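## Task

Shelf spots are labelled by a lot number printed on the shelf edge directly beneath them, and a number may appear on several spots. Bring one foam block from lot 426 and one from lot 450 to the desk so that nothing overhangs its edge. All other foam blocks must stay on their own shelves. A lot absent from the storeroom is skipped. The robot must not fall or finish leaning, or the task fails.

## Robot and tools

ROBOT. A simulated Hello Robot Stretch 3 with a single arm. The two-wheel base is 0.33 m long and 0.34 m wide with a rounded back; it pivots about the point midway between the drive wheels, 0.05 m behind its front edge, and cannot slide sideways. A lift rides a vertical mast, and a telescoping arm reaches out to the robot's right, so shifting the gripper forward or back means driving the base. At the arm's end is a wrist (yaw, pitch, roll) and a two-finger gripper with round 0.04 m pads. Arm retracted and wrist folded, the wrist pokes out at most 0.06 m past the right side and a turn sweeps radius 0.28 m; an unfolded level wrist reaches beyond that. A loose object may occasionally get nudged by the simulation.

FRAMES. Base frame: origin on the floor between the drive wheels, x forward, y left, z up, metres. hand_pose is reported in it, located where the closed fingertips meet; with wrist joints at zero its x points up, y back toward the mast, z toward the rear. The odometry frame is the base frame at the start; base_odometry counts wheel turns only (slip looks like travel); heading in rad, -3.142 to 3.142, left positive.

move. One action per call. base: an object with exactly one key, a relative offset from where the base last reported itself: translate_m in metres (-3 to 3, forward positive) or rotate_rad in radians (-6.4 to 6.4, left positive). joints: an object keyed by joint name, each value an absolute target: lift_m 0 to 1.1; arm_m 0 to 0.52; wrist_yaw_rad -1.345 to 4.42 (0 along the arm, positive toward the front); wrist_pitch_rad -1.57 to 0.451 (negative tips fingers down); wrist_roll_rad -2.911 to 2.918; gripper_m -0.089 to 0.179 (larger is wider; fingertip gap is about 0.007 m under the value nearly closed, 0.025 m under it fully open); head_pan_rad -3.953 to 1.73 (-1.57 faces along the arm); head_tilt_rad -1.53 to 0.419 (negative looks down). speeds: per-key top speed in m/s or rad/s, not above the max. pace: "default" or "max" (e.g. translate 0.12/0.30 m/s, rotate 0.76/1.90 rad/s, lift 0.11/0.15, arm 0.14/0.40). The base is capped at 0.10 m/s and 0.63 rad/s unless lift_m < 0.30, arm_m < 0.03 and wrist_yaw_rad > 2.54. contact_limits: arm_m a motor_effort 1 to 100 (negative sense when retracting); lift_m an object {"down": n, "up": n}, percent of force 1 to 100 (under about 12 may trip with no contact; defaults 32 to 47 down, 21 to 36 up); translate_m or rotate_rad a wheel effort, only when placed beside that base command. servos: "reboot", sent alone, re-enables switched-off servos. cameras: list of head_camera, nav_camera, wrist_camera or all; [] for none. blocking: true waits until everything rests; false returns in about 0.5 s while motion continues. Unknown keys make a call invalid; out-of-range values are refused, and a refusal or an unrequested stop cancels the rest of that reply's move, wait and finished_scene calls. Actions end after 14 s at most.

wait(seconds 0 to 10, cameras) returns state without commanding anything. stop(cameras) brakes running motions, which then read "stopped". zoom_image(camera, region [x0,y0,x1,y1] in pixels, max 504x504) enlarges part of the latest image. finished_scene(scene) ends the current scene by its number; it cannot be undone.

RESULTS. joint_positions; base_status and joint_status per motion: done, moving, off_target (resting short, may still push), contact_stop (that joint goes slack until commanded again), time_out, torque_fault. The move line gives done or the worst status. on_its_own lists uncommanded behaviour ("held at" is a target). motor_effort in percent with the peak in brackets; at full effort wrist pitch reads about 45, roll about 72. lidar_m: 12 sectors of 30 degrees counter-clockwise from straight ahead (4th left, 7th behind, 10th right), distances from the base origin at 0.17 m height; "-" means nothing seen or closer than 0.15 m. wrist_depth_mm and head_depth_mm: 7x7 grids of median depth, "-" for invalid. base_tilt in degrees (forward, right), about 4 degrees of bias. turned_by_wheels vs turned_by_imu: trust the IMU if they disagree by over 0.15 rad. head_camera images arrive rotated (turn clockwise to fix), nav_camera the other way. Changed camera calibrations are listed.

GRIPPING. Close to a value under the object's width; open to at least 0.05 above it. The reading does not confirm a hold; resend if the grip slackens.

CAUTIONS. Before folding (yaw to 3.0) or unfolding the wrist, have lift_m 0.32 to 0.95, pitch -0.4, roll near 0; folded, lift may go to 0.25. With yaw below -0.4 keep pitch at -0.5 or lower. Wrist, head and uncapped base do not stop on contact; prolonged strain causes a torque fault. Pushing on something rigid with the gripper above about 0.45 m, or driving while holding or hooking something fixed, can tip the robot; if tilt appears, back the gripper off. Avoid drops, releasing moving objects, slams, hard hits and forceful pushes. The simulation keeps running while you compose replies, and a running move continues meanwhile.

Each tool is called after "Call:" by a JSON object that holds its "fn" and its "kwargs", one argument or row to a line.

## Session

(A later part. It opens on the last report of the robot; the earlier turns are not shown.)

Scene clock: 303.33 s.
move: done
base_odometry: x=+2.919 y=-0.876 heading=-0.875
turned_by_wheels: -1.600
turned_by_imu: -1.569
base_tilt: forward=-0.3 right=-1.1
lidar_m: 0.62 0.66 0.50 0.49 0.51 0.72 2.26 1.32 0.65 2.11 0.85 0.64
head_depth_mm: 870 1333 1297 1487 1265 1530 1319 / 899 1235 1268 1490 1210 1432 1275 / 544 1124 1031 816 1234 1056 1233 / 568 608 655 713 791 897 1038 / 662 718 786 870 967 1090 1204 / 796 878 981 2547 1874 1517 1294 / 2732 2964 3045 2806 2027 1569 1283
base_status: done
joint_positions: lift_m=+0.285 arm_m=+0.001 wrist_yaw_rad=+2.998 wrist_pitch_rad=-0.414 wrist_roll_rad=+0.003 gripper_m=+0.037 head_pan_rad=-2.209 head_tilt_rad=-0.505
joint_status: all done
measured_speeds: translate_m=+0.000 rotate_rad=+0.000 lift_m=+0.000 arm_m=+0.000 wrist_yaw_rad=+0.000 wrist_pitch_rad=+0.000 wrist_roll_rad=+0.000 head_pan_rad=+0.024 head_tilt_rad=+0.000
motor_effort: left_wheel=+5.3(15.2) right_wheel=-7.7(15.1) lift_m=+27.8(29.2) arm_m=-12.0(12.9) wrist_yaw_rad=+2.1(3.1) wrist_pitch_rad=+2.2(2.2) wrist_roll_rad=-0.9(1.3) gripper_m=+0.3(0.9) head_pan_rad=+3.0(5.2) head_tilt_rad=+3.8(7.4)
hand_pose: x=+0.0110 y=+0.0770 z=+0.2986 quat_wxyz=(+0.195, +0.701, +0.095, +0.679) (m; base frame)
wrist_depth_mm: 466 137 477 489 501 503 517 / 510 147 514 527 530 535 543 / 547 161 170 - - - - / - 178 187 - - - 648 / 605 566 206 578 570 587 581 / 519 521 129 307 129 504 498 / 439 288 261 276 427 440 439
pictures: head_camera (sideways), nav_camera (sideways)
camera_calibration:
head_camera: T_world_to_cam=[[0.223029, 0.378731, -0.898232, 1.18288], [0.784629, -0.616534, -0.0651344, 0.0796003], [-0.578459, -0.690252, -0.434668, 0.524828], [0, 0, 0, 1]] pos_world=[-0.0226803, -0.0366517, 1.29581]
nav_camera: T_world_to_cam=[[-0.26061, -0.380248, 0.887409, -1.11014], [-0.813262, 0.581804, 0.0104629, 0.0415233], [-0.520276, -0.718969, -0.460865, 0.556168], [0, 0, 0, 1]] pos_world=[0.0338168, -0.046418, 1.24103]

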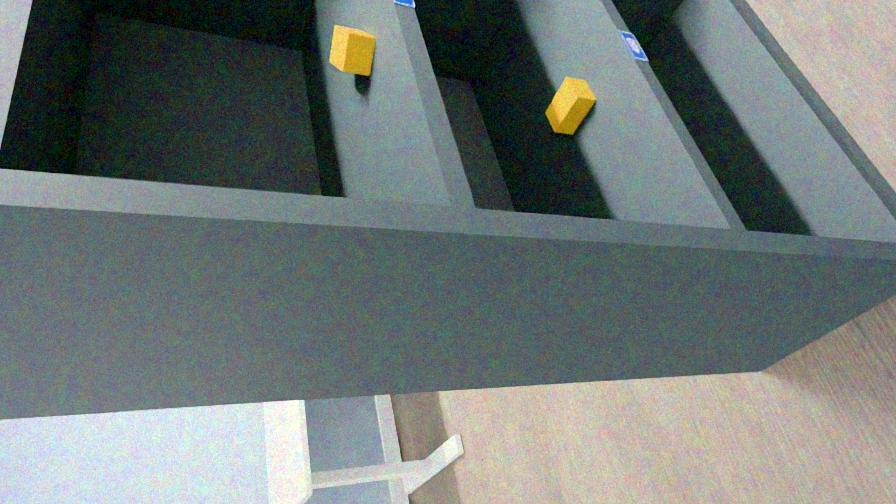

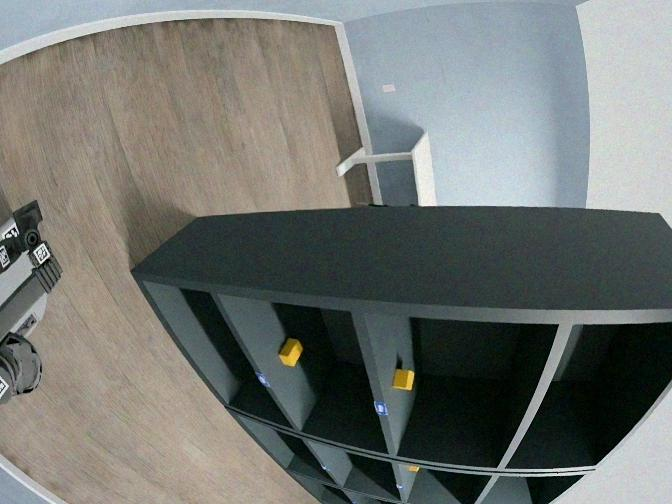

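Call:
{"fn": "move", "kwargs": {
  "base": {"translate_m":-0.55},
  "joints": {"head_pan_rad":-1.85,"head_tilt_rad":-0.5},
  "pace": "max",
  "cameras": ["head_camera","nav_camera"]
}}

Call:
{"fn": "zoom_image", "kwargs": {
  "camera": "nav_camera",
  "region": [200, 150, 450, 400]
}}

Scene clock: 313.17 s.
move: done
base_odometry: x=+2.566 y=-0.454 heading=-0.875
turned_by_wheels: +0.000
turned_by_imu: -0.001
base_tilt: forward=-0.3 right=-1.1
lidar_m: 1.17 0.70 0.52 0.51 0.54 0.76 1.73 0.88 0.97 0.51 1.60 1.20
head_depth_mm: 829 936 1020 740 1177 968 1182 / 841 910 985 671 1149 961 1148 / 816 886 963 683 1139 911 843 / 798 865 943 716 1090 947 815 / 780 838 917 708 1088 943 788 / 760 820 891 700 566 941 768 / 742 797 869 694 559 878 736
base_status: done
joint_positions: lift_m=+0.285 arm_m=+0.001 wrist_yaw_rad=+2.998 wrist_pitch_rad=-0.414 wrist_roll_rad=+0.003 gripper_m=+0.037 head_pan_rad=-1.849 head_tilt_rad=-0.500
joint_status: all done
measured_speeds: all 0
motor_effort: left_wheel=-4.4(11.4) right_wheel=-4.4(18.1) lift_m=+27.6(28.5) arm_m=-9.1(10.8) wrist_yaw_rad=+1.3(3.2) wrist_pitch_rad=+2.1(2.3) wrist_roll_rad=-0.9(1.3) gripper_m=+0.3(1.0) head_pan_rad=-3.1(4.8) head_tilt_rad=+3.5(5.8)
hand_pose: x=+0.0110 y=+0.0770 z=+0.2986 quat_wxyz=(+0.195, +0.701, +0.095, +0.679) (m; base frame)
wrist_depth_mm: 489 137 503 514 522 530 532 / 530 148 532 542 - - - / - 162 170 - - - - / - 179 188 - 669 667 673 / 609 588 205 576 569 581 581 / 522 524 129 307 129 502 494 / 441 285 260 277 430 438 433
pictures: head_camera (sideways), nav_camera (sideways)
camera_calibration:
head_camera: T_world_to_cam=[[0.0743152, 0.428109, -0.900666, 1.18703], [0.95122, -0.301616, -0.064879, 0.078291], [-0.29943, -0.85191, -0.429641, 0.516529], [0, 0, 0, 1]] pos_world=[-0.00802168, -0.044527, 1.29612]
nav_camera: T_world_to_cam=[[-0.10896, -0.442923, 0.889914, -1.11431], [-0.965889, 0.258743, 0.0105178, 0.0424025], [-0.234918, -0.858412, -0.456007, 0.548164], [0, 0, 0, 1]] pos_world=[0.0483149, -0.0339717, 1.24116]

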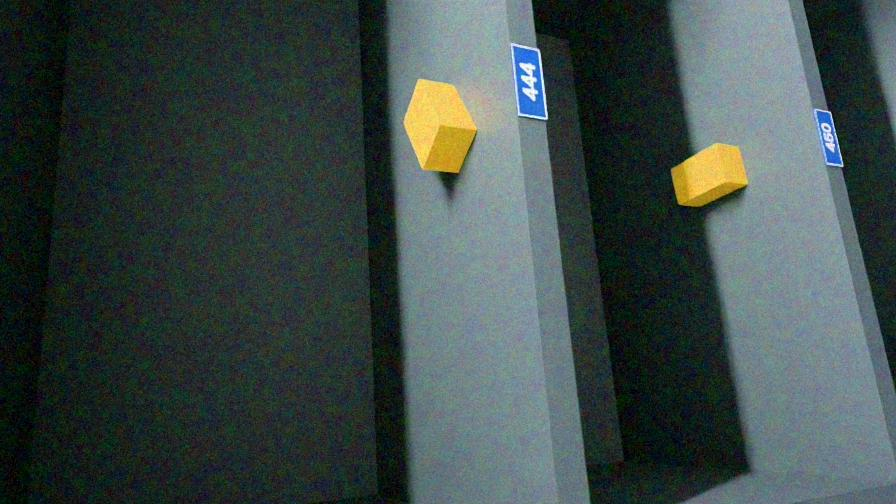

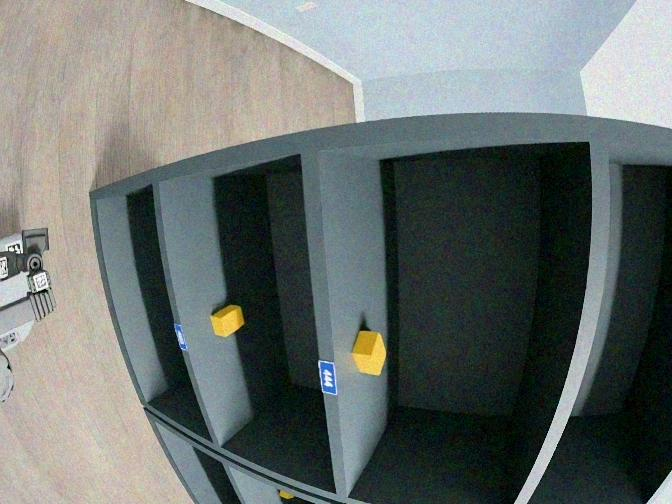

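Scaled by 2.016 from the camera's 672x504 image, which has a finer 792x594 frame.

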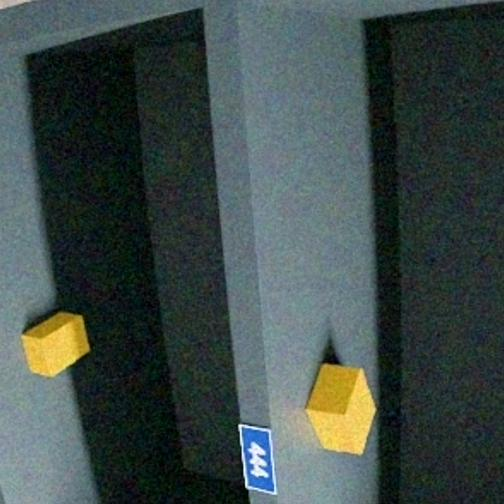

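Call:
{"fn": "zoom_image", "kwargs": {
  "camera": "head_camera",
  "region": [780, 90, 870, 190]
}}

Scaled by 5.040 from the camera's 896x504 image, which has a finer 1280x720 frame.

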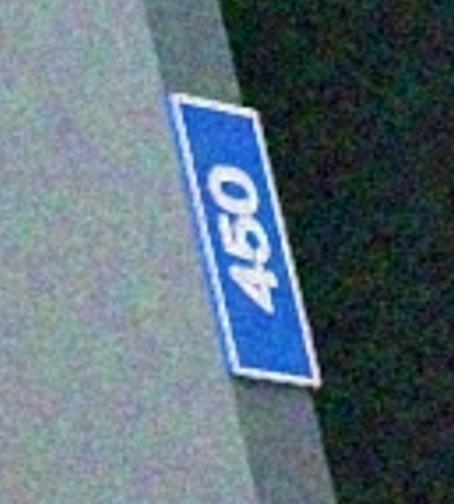

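Call:
{"fn": "move", "kwargs": {
  "base": {"translate_m":-0.33},
  "joints": {"lift_m":0.6,"wrist_pitch_rad":-0.4},
  "pace": "max",
  "cameras": []
}}

Call:
{"fn": "move", "kwargs": {
  "joints": {"wrist_yaw_rad":0,"gripper_m":0.17},
  "pace": "max",
  "cameras": []
}}

Call:
{"fn": "move", "kwargs": {
  "joints": {"wrist_pitch_rad":-0.1,"lift_m":0.495},
  "cameras": ["wrist_camera"]
}}

Scene clock: 335.87 s.
move: done
base_odometry: x=+2.355 y=-0.201 heading=-0.875
turned_by_wheels: +0.000
turned_by_imu: +0.000
base_tilt: forward=-0.4 right=-1.3
lidar_m: 1.50 0.72 0.54 0.52 0.55 0.77 2.31 0.67 0.62 0.93 0.65 1.54
head_depth_mm: 610 644 659 655 671 747 845 / 722 788 813 731 830 876 848 / 806 878 950 725 1026 952 819 / 787 853 928 716 1093 949 791 / 766 827 899 709 568 942 768 / 746 807 881 626 564 937 764 / 731 787 854 618 533 933 762
base_status: done
joint_positions: lift_m=+0.600 arm_m=+0.001 wrist_yaw_rad=+2.998 wrist_pitch_rad=-0.414 wrist_roll_rad=+0.003 gripper_m=+0.037 head_pan_rad=-1.850 head_tilt_rad=-0.500
joint_status: all done
measured_speeds: all 0
motor_effort: left_wheel=-2.4(13.1) right_wheel=-1.8(14.7) lift_m=+26.2(32.3) arm_m=-5.5(7.6) wrist_yaw_rad=+1.3(3.7) wrist_pitch_rad=+2.2(4.5) wrist_roll_rad=-1.0(1.3) gripper_m=+0.4(0.7) head_pan_rad=-2.6(3.6) head_tilt_rad=+1.5(3.0)
hand_pose: x=+0.0110 y=+0.0770 z=+0.6135 quat_wxyz=(+0.195, +0.701, +0.095, +0.679) (m; base frame)
wrist_depth_mm: 494 137 516 524 525 534 539 / 530 148 535 - - - - / - 161 171 - - - - / - 178 188 - - - - / - - 202 150 152 - - / - - 129 150 129 838 853 / 785 783 262 764 752 774 756
pictures: none
No camera images: "cameras" was empty.

Scene clock: 337.73 s.
move: done
base_odometry: x=+2.355 y=-0.201 heading=-0.875
turned_by_wheels: +0.000
turned_by_imu: +0.000
base_tilt: forward=-0.2 right=-1.1
lidar_m: 1.50 0.72 0.54 0.52 0.55 0.77 2.31 0.67 0.62 0.93 0.65 1.54
head_depth_mm: 612 643 659 655 671 747 842 / 723 789 808 728 830 879 847 / 808 875 953 724 1027 955 823 / 786 854 932 715 1090 947 794 / 765 830 901 710 568 942 768 / 749 810 877 626 563 939 765 / 730 787 851 615 533 931 762
base_status: not commanded
joint_positions: lift_m=+0.600 arm_m=+0.001 wrist_yaw_rad=+0.003 wrist_pitch_rad=-0.414 wrist_roll_rad=+0.003 gripper_m=+0.170 head_pan_rad=-1.850 head_tilt_rad=-0.500
joint_status: all done
measured_speeds: all 0
motor_effort: left_wheel=-2.2(2.8) right_wheel=-1.4(2.6) lift_m=+28.7(30.1) arm_m=-4.4(5.6) wrist_yaw_rad=-3.0(7.4) wrist_pitch_rad=+2.2(2.3) wrist_roll_rad=-1.0(1.3) gripper_m=+0.9(82.8) head_pan_rad=-2.5(3.5) head_tilt_rad=+1.1(2.2)
hand_pose: x=-0.0208 y=-0.3704 z=+0.6135 quat_wxyz=(+0.691, +0.146, -0.692, -0.145) (m; base frame)
wrist_depth_mm: - - - - - - 594 / - - - - - - 578 / - - - - - - - / - - - - 319 326 324 / - 319 320 307 309 299 294 / - 124 - - - - - / - 661 - - - - 106
pictures: none
No camera images: "cameras" was empty.

Scene clock: 339.53 s.
move: done
base_odometry: x=+2.355 y=-0.201 heading=-0.875
turned_by_wheels: +0.000
turned_by_imu: +0.000
base_tilt: forward=-0.3 right=-1.3
lidar_m: 1.49 0.72 0.54 0.52 0.55 0.78 2.31 0.67 0.62 0.94 0.65 1.54
head_depth_mm: 610 644 659 653 670 748 844 / 720 789 812 734 822 882 849 / 805 876 952 723 1024 952 826 / 787 849 927 716 1096 953 794 / 766 830 902 705 570 943 768 / 746 805 878 628 563 935 764 / 734 784 853 616 534 931 763
base_status: not commanded
joint_positions: lift_m=+0.495 arm_m=+0.001 wrist_yaw_rad=+0.003 wrist_pitch_rad=-0.123 wrist_roll_rad=+0.003 gripper_m=+0.170 head_pan_rad=-1.850 head_tilt_rad=-0.500
joint_status: all done
measured_speeds: all 0
motor_effort: left_wheel=-2.1(2.8) right_wheel=-2.0(2.6) lift_m=+23.7(27.6) arm_m=-3.1(4.7) wrist_yaw_rad=-2.5(4.4) wrist_pitch_rad=+3.8(6.4) wrist_roll_rad=-1.0(1.3) gripper_m=+0.6(1.2) head_pan_rad=-3.0(3.4) head_tilt_rad=+0.5(2.1)
hand_pose: x=-0.0207 y=-0.3969 z=+0.5783 quat_wxyz=(+0.705, +0.045, -0.706, -0.043) (m; base frame)
wrist_depth_mm: - - - - - - 589 / - - - - - - 619 / - - - - - - - / - - - - - - - / 291 278 277 294 275 275 273 / 116 125 - - 264 256 247 / - - - - - - 106
pictures: wrist_camera
camera_calibration:
wrist_camera: T_world_to_cam=[[-0.998831, -0.0453476, -0.016749, -0.0223967], [0.00138941, 0.319397, -0.94762, 0.707374], [0.0483218, -0.946535, -0.31896, -0.0240198], [0, 0, 0, 1]] pos_world=[-0.0221926, -0.249684, 0.662286]

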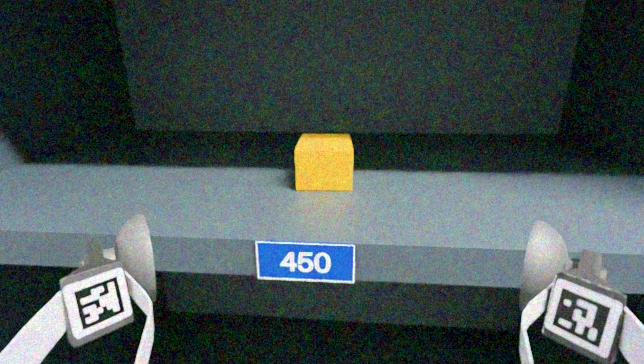

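Call:
{"fn": "move", "kwargs": {
  "base": {"translate_m":0.015},
  "joints": {"arm_m":0.235},
  "contact_limits": {"arm_m":35},
  "cameras": ["wrist_camera"]
}}

Scene clock: 350.07 s.
move: done
base_odometry: x=+2.364 y=-0.212 heading=-0.875
turned_by_wheels: +0.000
turned_by_imu: +0.000
base_tilt: forward=-0.5 right=-1.1
lidar_m: 1.48 0.72 0.54 0.52 0.55 0.77 2.33 0.68 0.63 0.93 0.64 1.52
head_depth_mm: 633 667 682 671 694 763 847 / 739 820 843 731 857 897 851 / 808 877 956 723 1063 954 822 / 787 852 927 713 1093 952 791 / 768 828 905 706 570 946 772 / 749 808 876 610 564 940 664 / 731 786 853 653 534 936 760
base_status: done
joint_positions: lift_m=+0.495 arm_m=+0.235 wrist_yaw_rad=+0.003 wrist_pitch_rad=-0.123 wrist_roll_rad=+0.003 gripper_m=+0.170 head_pan_rad=-1.850 head_tilt_rad=-0.500
joint_status: all done
measured_speeds: all 0
motor_effort: left_wheel=+6.0(8.6) right_wheel=+4.7(10.0) lift_m=+29.0(29.9) arm_m=+12.8(14.8) wrist_yaw_rad=-3.2(4.3) wrist_pitch_rad=+3.7(4.0) wrist_roll_rad=-1.2(1.3) gripper_m=+0.7(1.3) head_pan_rad=-2.5(3.1) head_tilt_rad=-0.6(1.2)
contact_limits: arm_m 35 (drawing in: default 31, maximum 55; extending or still: default 39, maximum 69)
hand_pose: x=-0.0208 y=-0.6313 z=+0.5783 quat_wxyz=(+0.705, +0.045, -0.706, -0.043) (m; base frame)
wrist_depth_mm: - - - - - 399 391 / - - - - - - - / - - - - - - - / - - - - - - - / 296 260 276 166 272 273 272 / 117 141 211 137 200 200 208 / 159 164 165 142 163 163 106
pictures: wrist_camera
camera_calibration:
wrist_camera: T_world_to_cam=[[-0.998845, -0.0450352, -0.0167466, -0.0328764], [0.00149143, 0.319311, -0.947649, 0.782221], [0.0480249, -0.946579, -0.318875, -0.245972], [0, 0, 0, 1]] pos_world=[-0.0221923, -0.484084, 0.662286]

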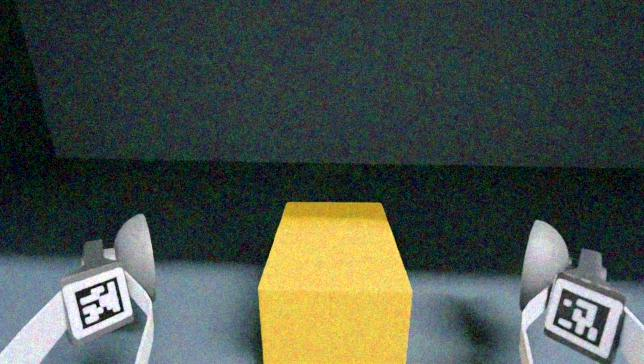

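Call:
{"fn": "move", "kwargs": {
  "joints": {"gripper_m":0.09},
  "cameras": []
}}

Call:
{"fn": "move", "kwargs": {
  "joints": {"gripper_m":0.045},
  "cameras": []
}}

Call:
{"fn": "move", "kwargs": {
  "joints": {"gripper_m":-0.01},
  "cameras": ["wrist_camera"]
}}

Call:
{"fn": "move", "kwargs": {
  "joints": {"lift_m":0.545},
  "cameras": ["wrist_camera"]
}}

Call:
{"fn": "move", "kwargs": {
  "joints": {"arm_m":0.0},
  "cameras": ["wrist_camera"]
}}

Scene clock: 360.87 s.
move: done
base_odometry: x=+2.364 y=-0.212 heading=-0.875
turned_by_wheels: +0.000
turned_by_imu: +0.000
base_tilt: forward=-0.4 right=-1.1
lidar_m: 1.48 0.72 0.54 0.52 0.55 0.77 2.33 0.68 0.63 0.93 0.64 1.52
head_depth_mm: 633 666 683 672 693 765 846 / 742 819 843 730 856 900 847 / 806 878 957 722 1064 950 821 / 784 854 929 715 1093 945 794 / 768 826 904 706 570 944 769 / 750 810 877 611 564 941 662 / 733 786 855 651 536 935 762
base_status: not commanded
joint_positions: lift_m=+0.495 arm_m=+0.235 wrist_yaw_rad=+0.003 wrist_pitch_rad=-0.123 wrist_roll_rad=+0.003 gripper_m=+0.090 head_pan_rad=-1.850 head_tilt_rad=-0.500
joint_status: all done
measured_speeds: all 0
motor_effort: left_wheel=+5.6(6.2) right_wheel=+4.4(5.1) lift_m=+27.4(28.1) arm_m=+12.4(13.0) wrist_yaw_rad=-3.2(3.6) wrist_pitch_rad=+3.9(4.0) wrist_roll_rad=-0.8(1.4) gripper_m=+0.2(81.6) head_pan_rad=-2.7(2.9) head_tilt_rad=-1.3(2.2)
contact_limits: arm_m 35 (drawing in: default 31, maximum 55; extending or still: default 39, maximum 69)
hand_pose: x=-0.0208 y=-0.6313 z=+0.5783 quat_wxyz=(+0.705, +0.045, -0.706, -0.043) (m; base frame)
wrist_depth_mm: - - - - - 399 390 / - - - - - - - / - - - - - - - / - - - - - - - / 277 277 155 166 167 271 272 / 212 212 133 137 135 209 209 / 177 158 159 141 158 125 176
pictures: none
No camera images: "cameras" was empty.

Scene clock: 361.83 s.
move: done
base_odometry: x=+2.364 y=-0.212 heading=-0.875
turned_by_wheels: +0.000
turned_by_imu: +0.000
base_tilt: forward=-0.2 right=-1.1
lidar_m: 1.48 0.72 0.54 0.52 0.55 0.77 2.32 0.68 0.63 0.93 0.64 1.52
head_depth_mm: 633 668 683 671 692 764 846 / 738 818 840 733 857 899 851 / 807 876 957 723 1062 954 822 / 789 852 932 713 1096 949 793 / 769 830 902 707 569 944 770 / 747 809 875 610 563 938 665 / 731 790 852 652 534 932 761
base_status: not commanded
joint_positions: lift_m=+0.495 arm_m=+0.235 wrist_yaw_rad=+0.003 wrist_pitch_rad=-0.123 wrist_roll_rad=+0.003 gripper_m=+0.045 head_pan_rad=-1.850 head_tilt_rad=-0.500
joint_status: all done
measured_speeds: all 0
motor_effort: left_wheel=+5.2(6.1) right_wheel=+4.7(4.8) lift_m=+27.3(27.6) arm_m=+12.0(12.6) wrist_yaw_rad=-2.2(4.0) wrist_pitch_rad=+3.9(3.9) wrist_roll_rad=-1.1(1.3) gripper_m=-5.6(81.1) head_pan_rad=-2.2(2.7) head_tilt_rad=-1.7(2.3)
contact_limits: arm_m 35 (drawing in: default 31, maximum 55; extending or still: default 39, maximum 69)
hand_pose: x=-0.0208 y=-0.6313 z=+0.5783 quat_wxyz=(+0.705, +0.045, -0.706, -0.043) (m; base frame)
wrist_depth_mm: - - - - - 398 392 / - - - - - - - / - - - - - - - / - - - - - - - / 277 275 161 167 157 273 271 / 212 221 129 137 128 208 208 / 171 159 164 141 143 157 169
pictures: none
No camera images: "cameras" was empty.

Scene clock: 362.90 s.
move: done
base_odometry: x=+2.364 y=-0.212 heading=-0.875
turned_by_wheels: +0.000
turned_by_imu: +0.000
base_tilt: forward=-0.3 right=-1.3
lidar_m: 1.48 0.72 0.54 0.52 0.55 0.77 2.32 0.68 0.63 0.93 0.64 1.52
head_depth_mm: 633 667 682 673 694 761 845 / 739 820 842 730 859 901 850 / 807 876 956 724 1067 951 820 / 787 852 926 717 1089 949 793 / 770 824 902 706 570 946 770 / 752 806 876 611 564 939 663 / 733 788 854 653 534 932 761
base_status: not commanded
joint_positions: lift_m=+0.495 arm_m=+0.235 wrist_yaw_rad=+0.003 wrist_pitch_rad=-0.121 wrist_roll_rad=+0.003 gripper_m=-0.009 head_pan_rad=-1.850 head_tilt_rad=-0.500
joint_status: all done
measured_speeds: all 0
motor_effort: left_wheel=+5.3(5.9) right_wheel=+4.2(5.0) lift_m=+26.4(27.4) arm_m=+12.2(12.9) wrist_yaw_rad=-2.8(4.2) wrist_pitch_rad=+3.5(3.9) wrist_roll_rad=-1.1(1.3) gripper_m=-23.9(97.3) head_pan_rad=-2.5(2.8) head_tilt_rad=-1.9(2.6)
contact_limits: arm_m 35 (drawing in: default 31, maximum 55; extending or still: default 39, maximum 69)
hand_pose: x=-0.0208 y=-0.6314 z=+0.5788 quat_wxyz=(+0.705, +0.044, -0.706, -0.042) (m; base frame)
wrist_depth_mm: - - - - - 402 392 / - - - - - - - / - - - - - - - / - - - - - - - / 279 278 247 166 166 274 273 / 213 223 127 137 126 210 209 / 179 160 165 142 145 170 171
pictures: wrist_camera
camera_calibration:
wrist_camera: T_world_to_cam=[[-0.998845, -0.0450694, -0.016657, -0.032949], [0.00149136, 0.31742, -0.948284, 0.781913], [0.0480258, -0.947214, -0.316986, -0.247466], [0, 0, 0, 1]] pos_world=[-0.0221923, -0.484082, 0.662483]

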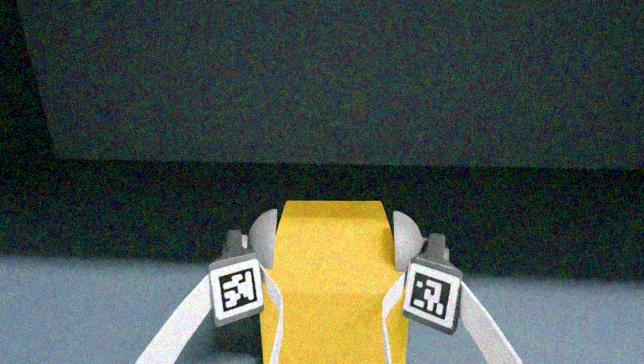

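Scene clock: 364.20 s.
move: done
base_odometry: x=+2.364 y=-0.212 heading=-0.875
turned_by_wheels: +0.000
turned_by_imu: +0.000
base_tilt: forward=-0.3 right=-1.1
lidar_m: 1.48 0.72 0.54 0.52 0.55 0.77 2.32 0.67 0.64 0.94 0.64 1.52
head_depth_mm: 634 666 684 673 693 763 845 / 738 818 844 732 856 899 848 / 808 878 958 723 1061 959 818 / 786 852 932 713 1091 947 774 / 764 829 900 705 570 942 541 / 747 809 873 611 563 819 610 / 733 787 854 650 534 928 762
base_status: not commanded
joint_positions: lift_m=+0.545 arm_m=+0.235 wrist_yaw_rad=+0.003 wrist_pitch_rad=-0.121 wrist_roll_rad=+0.003 gripper_m=-0.006 head_pan_rad=-1.850 head_tilt_rad=-0.500
joint_status: all done
measured_speeds: all 0
motor_effort: left_wheel=+5.5(6.1) right_wheel=+3.9(4.7) lift_m=+27.4(32.2) arm_m=+12.3(12.5) wrist_yaw_rad=-2.5(3.8) wrist_pitch_rad=+3.4(3.6) wrist_roll_rad=-1.1(1.3) gripper_m=-9.8(24.2) head_pan_rad=-2.4(3.2) head_tilt_rad=-2.6(2.8)
contact_limits: arm_m 35 (drawing in: default 31, maximum 55; extending or still: default 39, maximum 69)
hand_pose: x=-0.0208 y=-0.6314 z=+0.6289 quat_wxyz=(+0.705, +0.044, -0.706, -0.042) (m; base frame)
wrist_depth_mm: - - - - - 395 392 / - - - - - - - / - - - - - - - / - - - - - - - / - - 153 166 148 - - / 295 295 128 137 126 291 290 / 240 102 230 141 143 236 236
pictures: wrist_camera
camera_calibration:
wrist_camera: T_world_to_cam=[[-0.998845, -0.0450694, -0.016657, -0.0321161], [0.00149136, 0.31742, -0.948284, 0.829327], [0.0480258, -0.947214, -0.316986, -0.231616], [0, 0, 0, 1]] pos_world=[-0.0221923, -0.484082, 0.712483]

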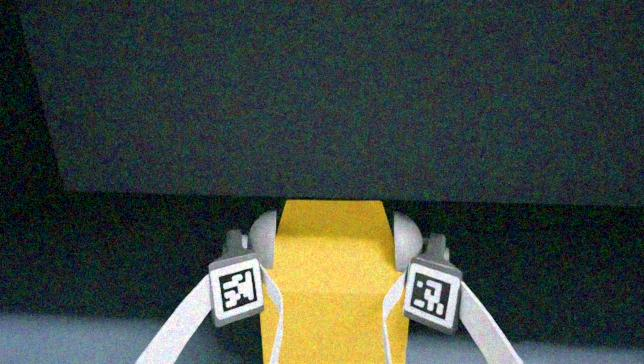

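Scene clock: 367.17 s.
move: done
base_odometry: x=+2.364 y=-0.212 heading=-0.875
turned_by_wheels: +0.000
turned_by_imu: +0.000
base_tilt: forward=-0.3 right=-1.1
lidar_m: 1.48 0.72 0.54 0.52 0.55 0.77 2.33 0.68 0.63 0.94 0.64 1.52
head_depth_mm: 633 666 681 670 696 763 849 / 737 817 843 728 857 903 849 / 810 875 958 723 1063 954 822 / 785 852 932 713 1095 949 795 / 767 829 903 707 571 943 771 / 746 808 878 611 563 937 763 / 732 788 856 654 534 933 760
base_status: not commanded
joint_positions: lift_m=+0.545 arm_m=+0.001 wrist_yaw_rad=+0.003 wrist_pitch_rad=-0.121 wrist_roll_rad=+0.003 gripper_m=-0.006 head_pan_rad=-1.850 head_tilt_rad=-0.500
joint_status: all done
measured_speeds: all 0
motor_effort: left_wheel=+5.3(6.1) right_wheel=+3.9(5.0) lift_m=+26.2(27.2) arm_m=-12.4(14.0) wrist_yaw_rad=-2.8(4.6) wrist_pitch_rad=+3.5(3.6) wrist_roll_rad=-1.1(1.3) gripper_m=-10.0(10.5) head_pan_rad=-2.2(2.8) head_tilt_rad=-2.8(3.5)
hand_pose: x=-0.0208 y=-0.3970 z=+0.6288 quat_wxyz=(+0.705, +0.044, -0.706, -0.042) (m; base frame)
wrist_depth_mm: - - - - - - 588 / - - - - - - 606 / - - - - - - 644 / - - - - - - - / - - 153 166 148 - - / 308 301 127 137 127 293 292 / - 102 - 141 139 270 266
pictures: wrist_camera
camera_calibration:
wrist_camera: T_world_to_cam=[[-0.998845, -0.0450694, -0.016657, -0.0215519], [0.00149136, 0.31742, -0.948284, 0.754924], [0.0480258, -0.947214, -0.316986, -0.00958953], [0, 0, 0, 1]] pos_world=[-0.0221923, -0.249682, 0.712483]

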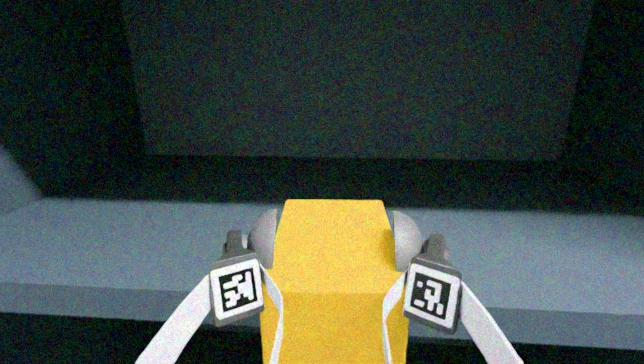

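Call:
{"fn": "move", "kwargs": {
  "base": {"translate_m":1.08},
  "joints": {"lift_m":0.85},
  "cameras": []
}}

Call:
{"fn": "move", "kwargs": {
  "base": {"rotate_rad":-1.595},
  "cameras": ["wrist_camera"]
}}

Scene clock: 396.93 s.
move: done
base_odometry: x=+3.056 y=-1.041 heading=-0.875
turned_by_wheels: +0.000
turned_by_imu: +0.000
base_tilt: forward=-0.3 right=-1.1
lidar_m: 0.41 0.43 0.49 0.48 0.51 0.71 2.23 0.81 0.90 1.39 0.56 0.42
head_depth_mm: 2990 3180 1014 1040 1067 1102 1121 / 2952 3231 3266 3030 1942 1377 1355 / 2887 3124 3343 2973 2101 1604 1351 / 2798 3056 3284 2986 2070 1607 1341 / 2731 2955 3206 2930 2073 1448 321 / 2662 2887 3158 2886 2056 450 - / 2622 2774 3073 2853 2029 1534 1289
base_status: done
joint_positions: lift_m=+0.850 arm_m=+0.001 wrist_yaw_rad=+0.003 wrist_pitch_rad=-0.121 wrist_roll_rad=+0.003 gripper_m=-0.006 head_pan_rad=-1.850 head_tilt_rad=-0.500
joint_status: all done
measured_speeds: all 0
motor_effort: left_wheel=+6.1(12.7) right_wheel=+3.3(10.5) lift_m=+24.5(32.8) arm_m=-10.7(12.9) wrist_yaw_rad=-1.9(4.4) wrist_pitch_rad=+3.5(3.6) wrist_roll_rad=-1.1(1.3) gripper_m=-10.0(10.7) head_pan_rad=-1.5(2.7) head_tilt_rad=-4.8(5.5)
hand_pose: x=-0.0208 y=-0.3970 z=+0.9338 quat_wxyz=(+0.705, +0.044, -0.706, -0.042) (m; base frame)
wrist_depth_mm: - - - - - - - / - - - - - - - / - - - - - - - / - - - - - - - / - - 159 167 166 - - / - - 127 137 127 - - / - 95 146 142 143 - -
pictures: none
No camera images: "cameras" was empty.

Scene clock: 400.57 s.
move: done
base_odometry: x=+3.056 y=-1.041 heading=-2.470
turned_by_wheels: -1.595
turned_by_imu: -1.569
base_tilt: forward=-0.5 right=-1.3
lidar_m: 1.44 0.57 0.43 0.41 0.43 0.50 0.48 0.51 0.71 2.12 0.80 0.89
head_depth_mm: 759 778 796 818 840 862 882 / 920 949 977 1009 1043 1081 1117 / 1174 1219 1266 1315 1379 1426 1355 / 1618 1704 1806 1927 1916 1601 1337 / 2592 2797 3128 2770 2055 1451 320 / 3520 3768 - 2858 2055 450 - / 3461 3701 - 2852 2040 1516 1294
base_status: done
joint_positions: lift_m=+0.850 arm_m=+0.001 wrist_yaw_rad=+0.003 wrist_pitch_rad=-0.121 wrist_roll_rad=+0.003 gripper_m=-0.006 head_pan_rad=-1.850 head_tilt_rad=-0.500
joint_status: not commanded
measured_speeds: all 0
motor_effort: left_wheel=+8.2(11.6) right_wheel=-10.1(14.2) lift_m=+24.4(25.5) arm_m=-11.6(13.2) wrist_yaw_rad=-2.6(4.4) wrist_pitch_rad=+3.6(3.6) wrist_roll_rad=-1.1(1.4) gripper_m=-10.1(10.6) head_pan_rad=-2.0(2.4) head_tilt_rad=-3.9(5.2)
hand_pose: x=-0.0208 y=-0.3970 z=+0.9338 quat_wxyz=(+0.705, +0.044, -0.706, -0.042) (m; base frame)
wrist_depth_mm: - - - - - - - / - - - - - - - / - - - - - - - / - - - - - - - / - - 159 167 166 - - / - - 127 137 127 - - / - - - 141 143 - -
pictures: wrist_camera
camera_calibration:
wrist_camera: T_world_to_cam=[[-0.99885, -0.0449745, -0.0166261, -0.0164792], [0.00149221, 0.317419, -0.948284, 1.04415], [0.0479261, -0.947218, -0.316987, 0.0870892], [0, 0, 0, 1]] pos_world=[-0.0221922, -0.249682, 1.01748]

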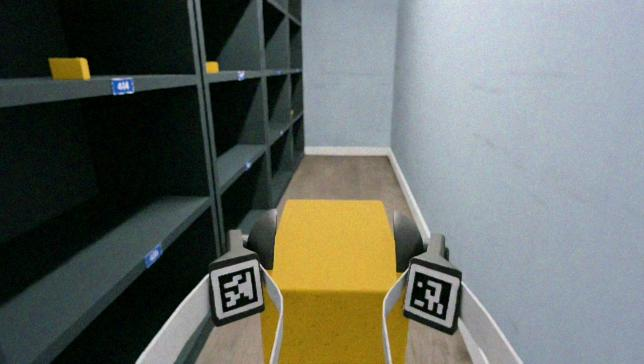

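Call:
{"fn": "move", "kwargs": {
  "base": {"translate_m":0.95},
  "cameras": []
}}

Call:
{"fn": "move", "kwargs": {
  "base": {"translate_m":0.92},
  "cameras": []
}}

Call:
{"fn": "move", "kwargs": {
  "base": {"rotate_rad":1.595},
  "joints": {"head_pan_rad":-1.57,"head_tilt_rad":-0.6},
  "cameras": ["nav_camera"]
}}

Scene clock: 422.03 s.
move: done
base_odometry: x=+2.313 y=-1.633 heading=-2.470
turned_by_wheels: +0.000
turned_by_imu: +0.000
base_tilt: forward=-0.3 right=-1.4
lidar_m: 1.34 0.53 0.39 0.38 0.40 0.56 1.42 1.49 0.65 0.63 2.37 2.12
head_depth_mm: 570 620 709 2323 2129 1629 1353 / 554 604 660 735 824 1479 1358 / 540 586 640 707 790 896 1008 / 525 568 621 682 762 857 958 / 512 554 602 661 732 777 320 / 498 538 584 640 703 449 - / 486 530 597 2524 1947 1516 1287
base_status: done
joint_positions: lift_m=+0.850 arm_m=+0.001 wrist_yaw_rad=+0.002 wrist_pitch_rad=-0.121 wrist_roll_rad=+0.003 gripper_m=-0.006 head_pan_rad=-1.850 head_tilt_rad=-0.500
joint_status: not commanded
measured_speeds: all 0
motor_effort: left_wheel=+2.9(11.9) right_wheel=+6.5(9.9) lift_m=+26.9(26.9) arm_m=-9.4(11.9) wrist_yaw_rad=-2.2(4.4) wrist_pitch_rad=+3.6(3.6) wrist_roll_rad=-1.1(1.4) gripper_m=-10.1(10.8) head_pan_rad=-0.5(2.1) head_tilt_rad=-2.1(4.0)
hand_pose: x=-0.0208 y=-0.3970 z=+0.9338 quat_wxyz=(+0.705, +0.044, -0.706, -0.042) (m; base frame)
wrist_depth_mm: - - - 356 350 343 336 / - - - 374 363 358 349 / - - - 390 380 376 366 / - - - - 394 390 381 / - - 159 167 151 - 395 / - - 127 137 126 - - / - - - 141 139 - -
pictures: none
No camera images: "cameras" was empty.

Scene clock: 432.37 s.
move: done
base_odometry: x=+1.593 y=-2.205 heading=-2.470
turned_by_wheels: +0.000
turned_by_imu: +0.000
base_tilt: forward=-0.4 right=-1.2
lidar_m: 1.24 0.49 0.37 0.36 0.37 0.52 1.58 1.10 1.28 3.83 1.39 1.46
head_depth_mm: 1378 1400 1439 1483 1510 1529 1358 / 1660 1730 1763 1831 1873 1627 1395 / 2128 2203 2304 2387 2098 1610 1346 / 2893 3067 3234 2897 2070 1605 1340 / 3585 3863 - 2925 2063 1464 320 / 3565 3792 - 2876 2041 450 - / 3409 3644 3824 2851 2037 1533 1292
base_status: done
joint_positions: lift_m=+0.850 arm_m=+0.001 wrist_yaw_rad=+0.002 wrist_pitch_rad=-0.121 wrist_roll_rad=+0.003 gripper_m=-0.006 head_pan_rad=-1.850 head_tilt_rad=-0.500
joint_status: not commanded
measured_speeds: all 0
motor_effort: left_wheel=+2.9(11.2) right_wheel=+7.0(11.1) lift_m=+27.5(28.6) arm_m=-7.6(9.7) wrist_yaw_rad=-2.5(4.1) wrist_pitch_rad=+3.4(3.6) wrist_roll_rad=-1.0(1.4) gripper_m=-10.1(10.6) head_pan_rad=-1.1(1.8) head_tilt_rad=-0.5(2.4)
hand_pose: x=-0.0208 y=-0.3970 z=+0.9338 quat_wxyz=(+0.705, +0.044, -0.706, -0.042) (m; base frame)
wrist_depth_mm: - - - - - - - / - - - - - - - / - - - - - - - / - - - - - - - / - - 159 167 166 - - / - - 127 137 127 - - / - - - 141 143 - -
pictures: none
No camera images: "cameras" was empty.

Scene clock: 436.00 s.
move: done
base_odometry: x=+1.593 y=-2.205 heading=-0.875
turned_by_wheels: +1.595
turned_by_imu: +1.568
base_tilt: forward=-0.4 right=-1.3
lidar_m: 0.35 0.37 0.53 1.63 1.13 1.29 3.90 1.40 1.45 1.20 0.48 0.36
head_depth_mm: 1151 1267 1393 1574 1742 1496 1337 / 1152 1267 1404 1583 1744 1482 - / 1163 1268 1408 1583 1728 477 322 / 1165 1272 1413 1599 515 292 297 / 1166 1280 1422 1603 1770 1461 1228 / 1158 1249 1367 1430 1512 1396 1219 / 893 919 946 977 1007 1048 1077
base_status: done
joint_positions: lift_m=+0.850 arm_m=+0.001 wrist_yaw_rad=+0.002 wrist_pitch_rad=-0.121 wrist_roll_rad=+0.003 gripper_m=-0.006 head_pan_rad=-1.569 head_tilt_rad=-0.600
joint_status: all done
measured_speeds: all 0
motor_effort: left_wheel=-8.5(12.3) right_wheel=+9.3(12.8) lift_m=+28.5(28.9) arm_m=-12.6(13.2) wrist_yaw_rad=-3.1(4.0) wrist_pitch_rad=+3.4(3.6) wrist_roll_rad=-0.9(1.3) gripper_m=-10.2(10.6) head_pan_rad=-3.1(5.0) head_tilt_rad=-4.7(8.3)
hand_pose: x=-0.0209 y=-0.3970 z=+0.9338 quat_wxyz=(+0.705, +0.044, -0.706, -0.042) (m; base frame)
wrist_depth_mm: - - - - - - - / - - - - - - - / - - - - - - - / - - - - - - - / - - 156 166 167 - - / - - 127 137 127 - - / - 94 - 141 143 - -
pictures: nav_camera (sideways)
camera_calibration:
nav_camera: T_world_to_cam=[[0.0182226, -0.542744, 0.839701, -1.04963], [-0.999763, -0.0198785, 0.00884763, 0.0447941], [0.01189, -0.839663, -0.542977, 0.659832], [0, 0, 0, 1]] pos_world=[0.0560651, -0.0147522, 1.23925]

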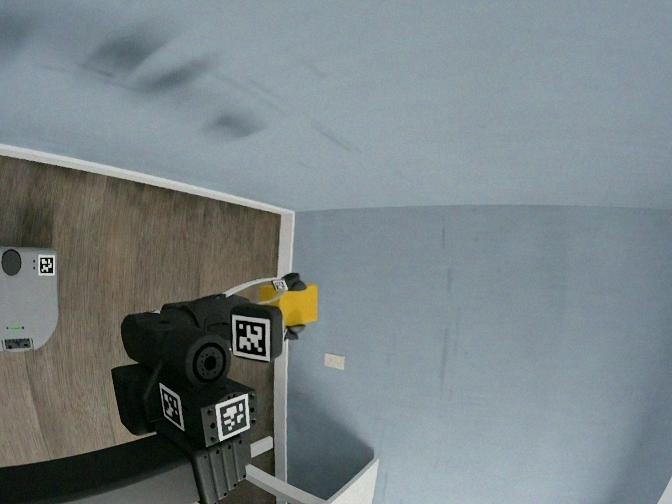

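Call:
{"fn": "move", "kwargs": {
  "base": {"translate_m":-0.85},
  "cameras": []
}}

Call:
{"fn": "move", "kwargs": {
  "base": {"translate_m":-0.8},
  "cameras": ["head_camera"]
}}

Scene clock: 456.23 s.
move: done
base_odometry: x=+1.048 y=-1.553 heading=-0.875
turned_by_wheels: +0.000
turned_by_imu: +0.000
base_tilt: forward=-0.3 right=-1.3
lidar_m: 1.20 1.26 1.77 0.91 0.95 1.34 3.04 1.14 0.95 0.94 1.45 1.23
head_depth_mm: 1122 1229 1360 1137 841 1501 1342 / 1126 1237 1369 1124 836 1488 - / 1129 1245 1378 1115 829 476 322 / 1130 1247 1381 1558 516 291 297 / 1140 1256 1387 1563 1719 1460 1224 / 1148 1259 1391 1565 1736 1459 1222 / 1144 1261 1404 1581 1743 1442 1218
base_status: done
joint_positions: lift_m=+0.850 arm_m=+0.001 wrist_yaw_rad=+0.002 wrist_pitch_rad=-0.121 wrist_roll_rad=+0.003 gripper_m=-0.006 head_pan_rad=-1.570 head_tilt_rad=-0.600
joint_status: not commanded
measured_speeds: all 0
motor_effort: left_wheel=-6.4(13.0) right_wheel=-5.2(11.3) lift_m=+29.0(30.1) arm_m=-9.2(11.9) wrist_yaw_rad=-2.4(4.3) wrist_pitch_rad=+3.4(3.6) wrist_roll_rad=-1.1(1.5) gripper_m=-9.8(10.6) head_pan_rad=-2.5(3.9) head_tilt_rad=-2.8(5.1)
hand_pose: x=-0.0209 y=-0.3970 z=+0.9338 quat_wxyz=(+0.705, +0.044, -0.706, -0.042) (m; base frame)
wrist_depth_mm: - - - - - - - / - - - - - - - / - - - - - - - / - - - - - - - / - - 161 167 149 - - / - - 127 137 126 - - / - - - 141 139 - -
pictures: none
No camera images: "cameras" was empty.

Scene clock: 465.37 s.
move: done
base_odometry: x=+0.536 y=-0.938 heading=-0.875
turned_by_wheels: +0.000
turned_by_imu: -0.001
base_tilt: forward=-0.4 right=-1.4
lidar_m: 1.98 1.28 0.96 0.94 0.98 1.39 2.28 1.81 0.97 0.69 1.06 1.99
head_depth_mm: 1101 1203 1330 1133 838 1410 1335 / 1098 1205 1338 1127 832 1375 - / 1103 1209 1341 1112 827 476 322 / 1113 1222 1355 1096 516 291 296 / 1112 1226 1345 1089 817 1390 1229 / 1118 1230 1340 1077 811 1416 1213 / 1122 1232 1351 1068 802 1443 1219
base_status: done
joint_positions: lift_m=+0.850 arm_m=+0.001 wrist_yaw_rad=+0.002 wrist_pitch_rad=-0.121 wrist_roll_rad=+0.003 gripper_m=-0.006 head_pan_rad=-1.570 head_tilt_rad=-0.600
joint_status: not commanded
measured_speeds: all 0
motor_effort: left_wheel=-5.6(12.4) right_wheel=-5.3(12.8) lift_m=+28.7(30.0) arm_m=-6.3(9.5) wrist_yaw_rad=-2.9(4.7) wrist_pitch_rad=+3.5(3.6) wrist_roll_rad=-0.9(1.4) gripper_m=-10.0(10.6) head_pan_rad=-2.6(3.5) head_tilt_rad=-2.0(3.9)
hand_pose: x=-0.0209 y=-0.3970 z=+0.9338 quat_wxyz=(+0.705, +0.044, -0.706, -0.042) (m; base frame)
wrist_depth_mm: - - - - - - - / - - - - - - - / - - - - - - - / - - - - - - - / - - 153 166 148 - - / - - 127 137 127 - - / - 94 - 141 139 - -
pictures: head_camera (sideways)
camera_calibration:
head_camera: T_world_to_cam=[[-0.0466876, 0.520157, -0.852794, 1.12529], [0.997502, -0.0210316, -0.0674381, 0.0812906], [-0.053014, -0.853812, -0.517876, 0.629849], [0, 0, 0, 1]] pos_world=[0.00484069, -0.045848, 1.29131]

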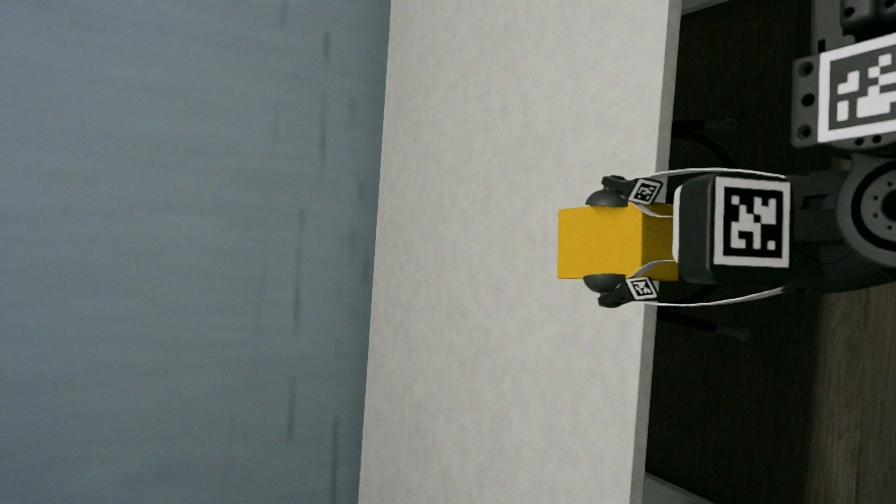

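Call:
{"fn": "move", "kwargs": {
  "joints": {"arm_m":0.26},
  "cameras": []
}}

Call:
{"fn": "move", "kwargs": {
  "joints": {"lift_m":0.73},
  "cameras": ["head_camera"]
}}

Call:
{"fn": "move", "kwargs": {
  "joints": {"lift_m":0.676},
  "speeds": {"lift_m":0.03},
  "contact_limits": {"lift_m":{"down":14}},
  "cameras": ["wrist_camera"]
}}

Scene clock: 476.17 s.
move: done
base_odometry: x=+0.536 y=-0.938 heading=-0.875
turned_by_wheels: +0.000
turned_by_imu: +0.000
base_tilt: forward=-0.3 right=-1.1
lidar_m: 1.99 1.28 0.96 0.94 0.98 1.38 2.29 1.81 0.97 0.69 1.06 1.99
head_depth_mm: 1095 1211 1334 1135 360 288 - / 1105 1207 1339 1069 359 1322 1237 / 1105 1215 1339 440 426 1360 1204 / 1107 1220 1352 513 461 1439 1230 / 1110 1215 1342 1088 817 1388 1223 / 1110 1232 1336 1080 811 1416 1220 / 1121 1226 1343 1067 806 1442 1207
base_status: not commanded
joint_positions: lift_m=+0.850 arm_m=+0.260 wrist_yaw_rad=+0.002 wrist_pitch_rad=-0.121 wrist_roll_rad=+0.003 gripper_m=-0.006 head_pan_rad=-1.570 head_tilt_rad=-0.600
joint_status: all done
measured_speeds: all 0
motor_effort: left_wheel=-5.7(6.5) right_wheel=-5.4(6.5) lift_m=+28.2(28.9) arm_m=+12.7(14.5) wrist_yaw_rad=-2.5(3.8) wrist_pitch_rad=+3.4(3.5) wrist_roll_rad=-1.0(1.4) gripper_m=-9.8(10.6) head_pan_rad=-2.6(3.4) head_tilt_rad=-1.1(2.6)
hand_pose: x=-0.0209 y=-0.6564 z=+0.9338 quat_wxyz=(+0.705, +0.044, -0.706, -0.042) (m; base frame)
wrist_depth_mm: - - - - - - - / - - - - - - - / - - - - - - - / - - - - - - - / - - 153 166 148 - - / - - 127 137 127 - - / - 94 - 141 139 - -
pictures: none
No camera images: "cameras" was empty.

Scene clock: 478.10 s.
move: done
base_odometry: x=+0.536 y=-0.938 heading=-0.875
turned_by_wheels: +0.000
turned_by_imu: +0.000
base_tilt: forward=-0.4 right=-1.1
lidar_m: 1.99 1.28 0.96 0.94 0.98 1.39 2.28 1.81 0.97 0.69 1.06 1.99
head_depth_mm: 1099 1206 1334 1133 842 1417 1190 / 1096 1203 1340 1121 837 408 351 / 1104 1210 1341 1111 502 484 1207 / 1104 1220 1346 1098 575 1114 1232 / 1110 1218 1341 1089 816 1380 1217 / 1119 1222 1342 1076 809 1406 1215 / 1119 1227 1346 1073 802 1447 1208
base_status: not commanded
joint_positions: lift_m=+0.730 arm_m=+0.260 wrist_yaw_rad=+0.002 wrist_pitch_rad=-0.121 wrist_roll_rad=+0.003 gripper_m=-0.006 head_pan_rad=-1.570 head_tilt_rad=-0.600
joint_status: all done
measured_speeds: all 0
motor_effort: left_wheel=-5.9(6.3) right_wheel=-5.1(6.1) lift_m=+23.6(27.9) arm_m=+11.3(12.7) wrist_yaw_rad=-3.1(4.1) wrist_pitch_rad=+3.3(3.5) wrist_roll_rad=-1.0(1.4) gripper_m=-9.9(10.4) head_pan_rad=-2.3(3.2) head_tilt_rad=-1.6(2.1)
hand_pose: x=-0.0209 y=-0.6564 z=+0.8138 quat_wxyz=(+0.705, +0.044, -0.706, -0.042) (m; base frame)
wrist_depth_mm: - - - - - - - / - - - - - - - / - - - - - - - / - - - - - - - / - - 154 167 148 - - / - - 127 137 127 - - / - 95 - 142 139 - -
pictures: head_camera (sideways)
camera_calibration:
head_camera: T_world_to_cam=[[-0.0466876, 0.520157, -0.852794, 1.12529], [0.997502, -0.0210316, -0.0674381, 0.0812906], [-0.053014, -0.853812, -0.517876, 0.629849], [0, 0, 0, 1]] pos_world=[0.00484069, -0.045848, 1.29131]

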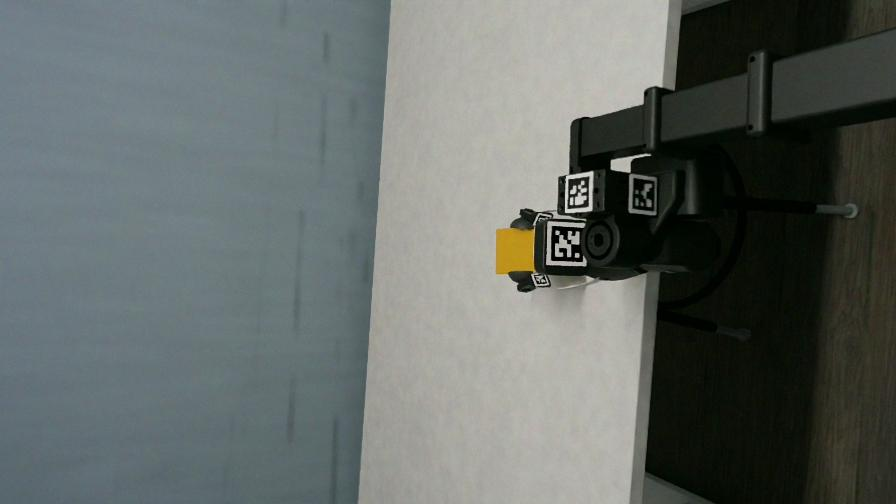

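Scene clock: 480.33 s.
move: done
base_odometry: x=+0.536 y=-0.938 heading=-0.875
turned_by_wheels: +0.000
turned_by_imu: +0.000
base_tilt: forward=-0.4 right=-1.3
lidar_m: 1.98 1.28 0.96 0.94 0.98 1.39 2.28 1.82 0.97 0.69 1.06 1.99
head_depth_mm: 1096 1200 1328 1133 841 1407 1254 / 1100 1200 1334 1121 836 719 386 / 1107 1211 1337 1113 829 506 1176 / 1110 1214 1340 1098 762 538 1232 / 1111 1224 1342 1089 815 1390 1216 / 1116 1229 1337 1075 808 1418 1213 / 1118 1229 1346 1072 805 1448 1209
base_status: not commanded
joint_positions: lift_m=+0.676 arm_m=+0.260 wrist_yaw_rad=+0.002 wrist_pitch_rad=-0.101 wrist_roll_rad=+0.003 gripper_m=-0.006 head_pan_rad=-1.570 head_tilt_rad=-0.600
joint_status: all done
measured_speeds: all 0
motor_effort: left_wheel=-5.9(6.2) right_wheel=-5.7(6.3) lift_m=+21.6(26.4) arm_m=+9.7(11.2) wrist_yaw_rad=-4.5(4.5) wrist_pitch_rad=-0.3(3.6) wrist_roll_rad=-1.2(1.3) gripper_m=-10.1(10.7) head_pan_rad=-2.7(3.2) head_tilt_rad=-1.0(1.7)
contact_limits: lift_m down 14 (down: maximum 72; up: maximum 65)
hand_pose: x=-0.0208 y=-0.6575 z=+0.7649 quat_wxyz=(+0.705, +0.037, -0.707, -0.035) (m; base frame)
wrist_depth_mm: - - - - - - - / - - - - - - - / - - - - - - - / - - - - - - - / - - 153 169 151 - - / - - 127 136 126 - - / - 94 - 141 137 - -
pictures: wrist_camera
camera_calibration:
wrist_camera: T_world_to_cam=[[-0.99885, -0.0452652, -0.0158269, -0.0317997], [0.00159826, 0.298445, -0.954425, 0.958809], [0.0479257, -0.953353, -0.29803, -0.231679], [0, 0, 0, 1]] pos_world=[-0.0221922, -0.508463, 0.845561]

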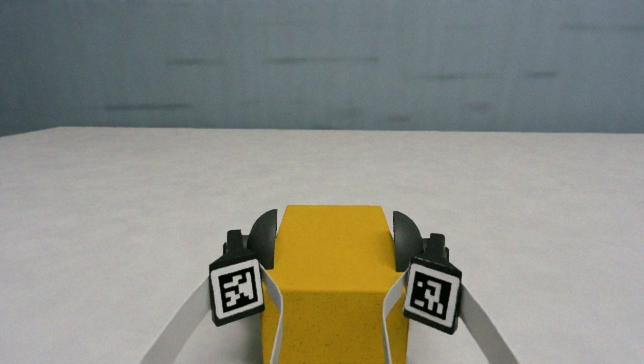

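Touching (pitch deflected). Release.

Call:
{"fn": "move", "kwargs": {
  "joints": {"gripper_m":0.165},
  "cameras": []
}}

Call:
{"fn": "move", "kwargs": {
  "joints": {"arm_m":0.0},
  "cameras": []
}}

Call:
{"fn": "move", "kwargs": {
  "joints": {"lift_m":0.8,"head_pan_rad":-1.95,"head_tilt_rad":-0.5},
  "cameras": ["nav_camera"]
}}

Scene clock: 487.83 s.
move: done
base_odometry: x=+0.536 y=-0.938 heading=-0.875
turned_by_wheels: +0.000
turned_by_imu: +0.000
base_tilt: forward=-0.4 right=-1.0
lidar_m: 1.99 1.28 0.96 0.94 0.98 1.39 2.29 1.82 0.97 0.69 1.06 1.99
head_depth_mm: 1095 1201 1334 1135 844 1421 1247 / 1100 1213 1341 1121 833 721 386 / 1097 1207 1347 1107 802 507 1186 / 1109 1216 1353 1101 784 535 1229 / 1113 1225 1344 1089 789 1388 1227 / 1116 1223 1344 1073 811 1425 1210 / 1119 1225 1345 1068 804 1452 1211
base_status: not commanded
joint_positions: lift_m=+0.676 arm_m=+0.260 wrist_yaw_rad=+0.002 wrist_pitch_rad=-0.114 wrist_roll_rad=+0.003 gripper_m=+0.165 head_pan_rad=-1.570 head_tilt_rad=-0.600
joint_status: all done
measured_speeds: all 0
motor_effort: left_wheel=-5.8(6.2) right_wheel=-4.6(5.9) lift_m=+29.5(30.1) arm_m=+5.7(7.7) wrist_yaw_rad=-1.9(4.0) wrist_pitch_rad=+2.1(2.2) wrist_roll_rad=-1.1(1.3) gripper_m=+0.4(83.8) head_pan_rad=-2.0(3.4) head_tilt_rad=+0.0(1.0)
contact_limits: lift_m down 14 (down: maximum 72; up: maximum 65)
hand_pose: x=-0.0210 y=-0.6568 z=+0.7616 quat_wxyz=(+0.705, +0.041, -0.707, -0.040) (m; base frame)
wrist_depth_mm: - - - - - - - / - - - - - - - / - - - - - - - / - - - - - - - / - 145 - 160 - - - / - 123 - 136 136 135 - / - 118 - 142 142 - 102
pictures: none
No camera images: "cameras" was empty.

Scene clock: 490.97 s.
move: done
base_odometry: x=+0.536 y=-0.938 heading=-0.875
turned_by_wheels: +0.000
turned_by_imu: +0.000
base_tilt: forward=-0.4 right=-1.0
lidar_m: 1.98 1.28 0.96 0.94 0.98 1.38 2.28 1.82 0.97 0.69 1.06 2.00
head_depth_mm: 1100 1205 1335 1135 843 1413 1244 / 1098 1208 1336 1121 837 1362 1245 / 1101 1209 1352 1106 827 1122 1185 / 1111 1220 1352 1101 787 1430 1226 / 1112 1222 1349 1089 818 1391 1191 / 1117 1228 1328 1080 811 1418 1209 / 1117 1230 1339 1076 805 1444 1215
base_status: not commanded
joint_positions: lift_m=+0.676 arm_m=+0.001 wrist_yaw_rad=+0.002 wrist_pitch_rad=-0.115 wrist_roll_rad=+0.003 gripper_m=+0.165 head_pan_rad=-1.570 head_tilt_rad=-0.600
joint_status: all done
measured_speeds: all 0
motor_effort: left_wheel=-5.7(6.4) right_wheel=-5.2(6.1) lift_m=+24.3(29.7) arm_m=-12.5(14.2) wrist_yaw_rad=-2.2(4.2) wrist_pitch_rad=+2.3(2.4) wrist_roll_rad=-0.9(1.3) gripper_m=+0.6(1.1) head_pan_rad=-2.3(3.2) head_tilt_rad=-0.7(1.2)
contact_limits: lift_m down 14 (down: maximum 72; up: maximum 65)
hand_pose: x=-0.0210 y=-0.3974 z=+0.7615 quat_wxyz=(+0.705, +0.041, -0.707, -0.040) (m; base frame)
wrist_depth_mm: - - - - - - - / - - - - - - - / - - - - - - - / - - - - - - - / - 147 - - - 138 - / - 141 - - - 135 - / 116 - - - - - 108
pictures: none
No camera images: "cameras" was empty.

Scene clock: 492.93 s.
move: done
base_odometry: x=+0.536 y=-0.938 heading=-0.875
turned_by_wheels: +0.000
turned_by_imu: +0.000
base_tilt: forward=-0.6 right=-1.2
lidar_m: 1.99 1.28 0.97 0.94 0.98 1.39 2.29 1.81 0.97 0.69 1.06 1.99
head_depth_mm: 1333 1454 1595 1760 955 1572 1324 / 1275 1390 1526 1358 912 1486 1284 / 1227 1339 1463 1346 925 1406 1305 / 1194 1280 1407 1326 934 796 1309 / 1150 1233 1352 1314 924 740 1301 / 1109 1190 1292 1303 921 734 998 / 1072 1149 1239 1288 913 706 1260
base_status: not commanded
joint_positions: lift_m=+0.800 arm_m=+0.001 wrist_yaw_rad=+0.002 wrist_pitch_rad=-0.115 wrist_roll_rad=+0.003 gripper_m=+0.165 head_pan_rad=-1.955 head_tilt_rad=-0.500
joint_status: all done
measured_speeds: all 0
motor_effort: left_wheel=-6.0(6.1) right_wheel=-5.4(6.1) lift_m=+29.2(31.4) arm_m=-11.0(12.5) wrist_yaw_rad=-1.7(3.9) wrist_pitch_rad=+2.4(2.5) wrist_roll_rad=-1.2(1.3) gripper_m=+0.8(1.1) head_pan_rad=+3.5(4.9) head_tilt_rad=+3.9(6.0)
hand_pose: x=-0.0210 y=-0.3973 z=+0.8853 quat_wxyz=(+0.705, +0.042, -0.707, -0.040) (m; base frame)
wrist_depth_mm: - - - - - - - / - - - - - - - / - - - - - - - / - - - - - - - / - 145 - - - - - / - 123 - - - 135 - / 116 906 - - - 336 102
pictures: nav_camera (sideways)
camera_calibration:
nav_camera: T_world_to_cam=[[-0.155232, -0.429216, 0.889762, -1.11385], [-0.933169, 0.359284, 0.0105116, 0.042204], [-0.324189, -0.828667, -0.456303, 0.54905], [0, 0, 0, 1]] pos_world=[0.0444737, -0.0382678, 1.24116]

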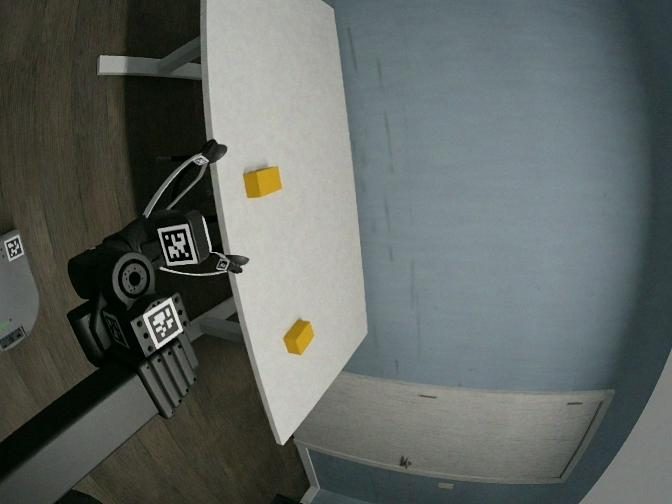

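Both on the desk.

Call:
{"fn": "finished_scene", "kwargs": {
  "scene": 3
}}

The scene is finished: the task was done.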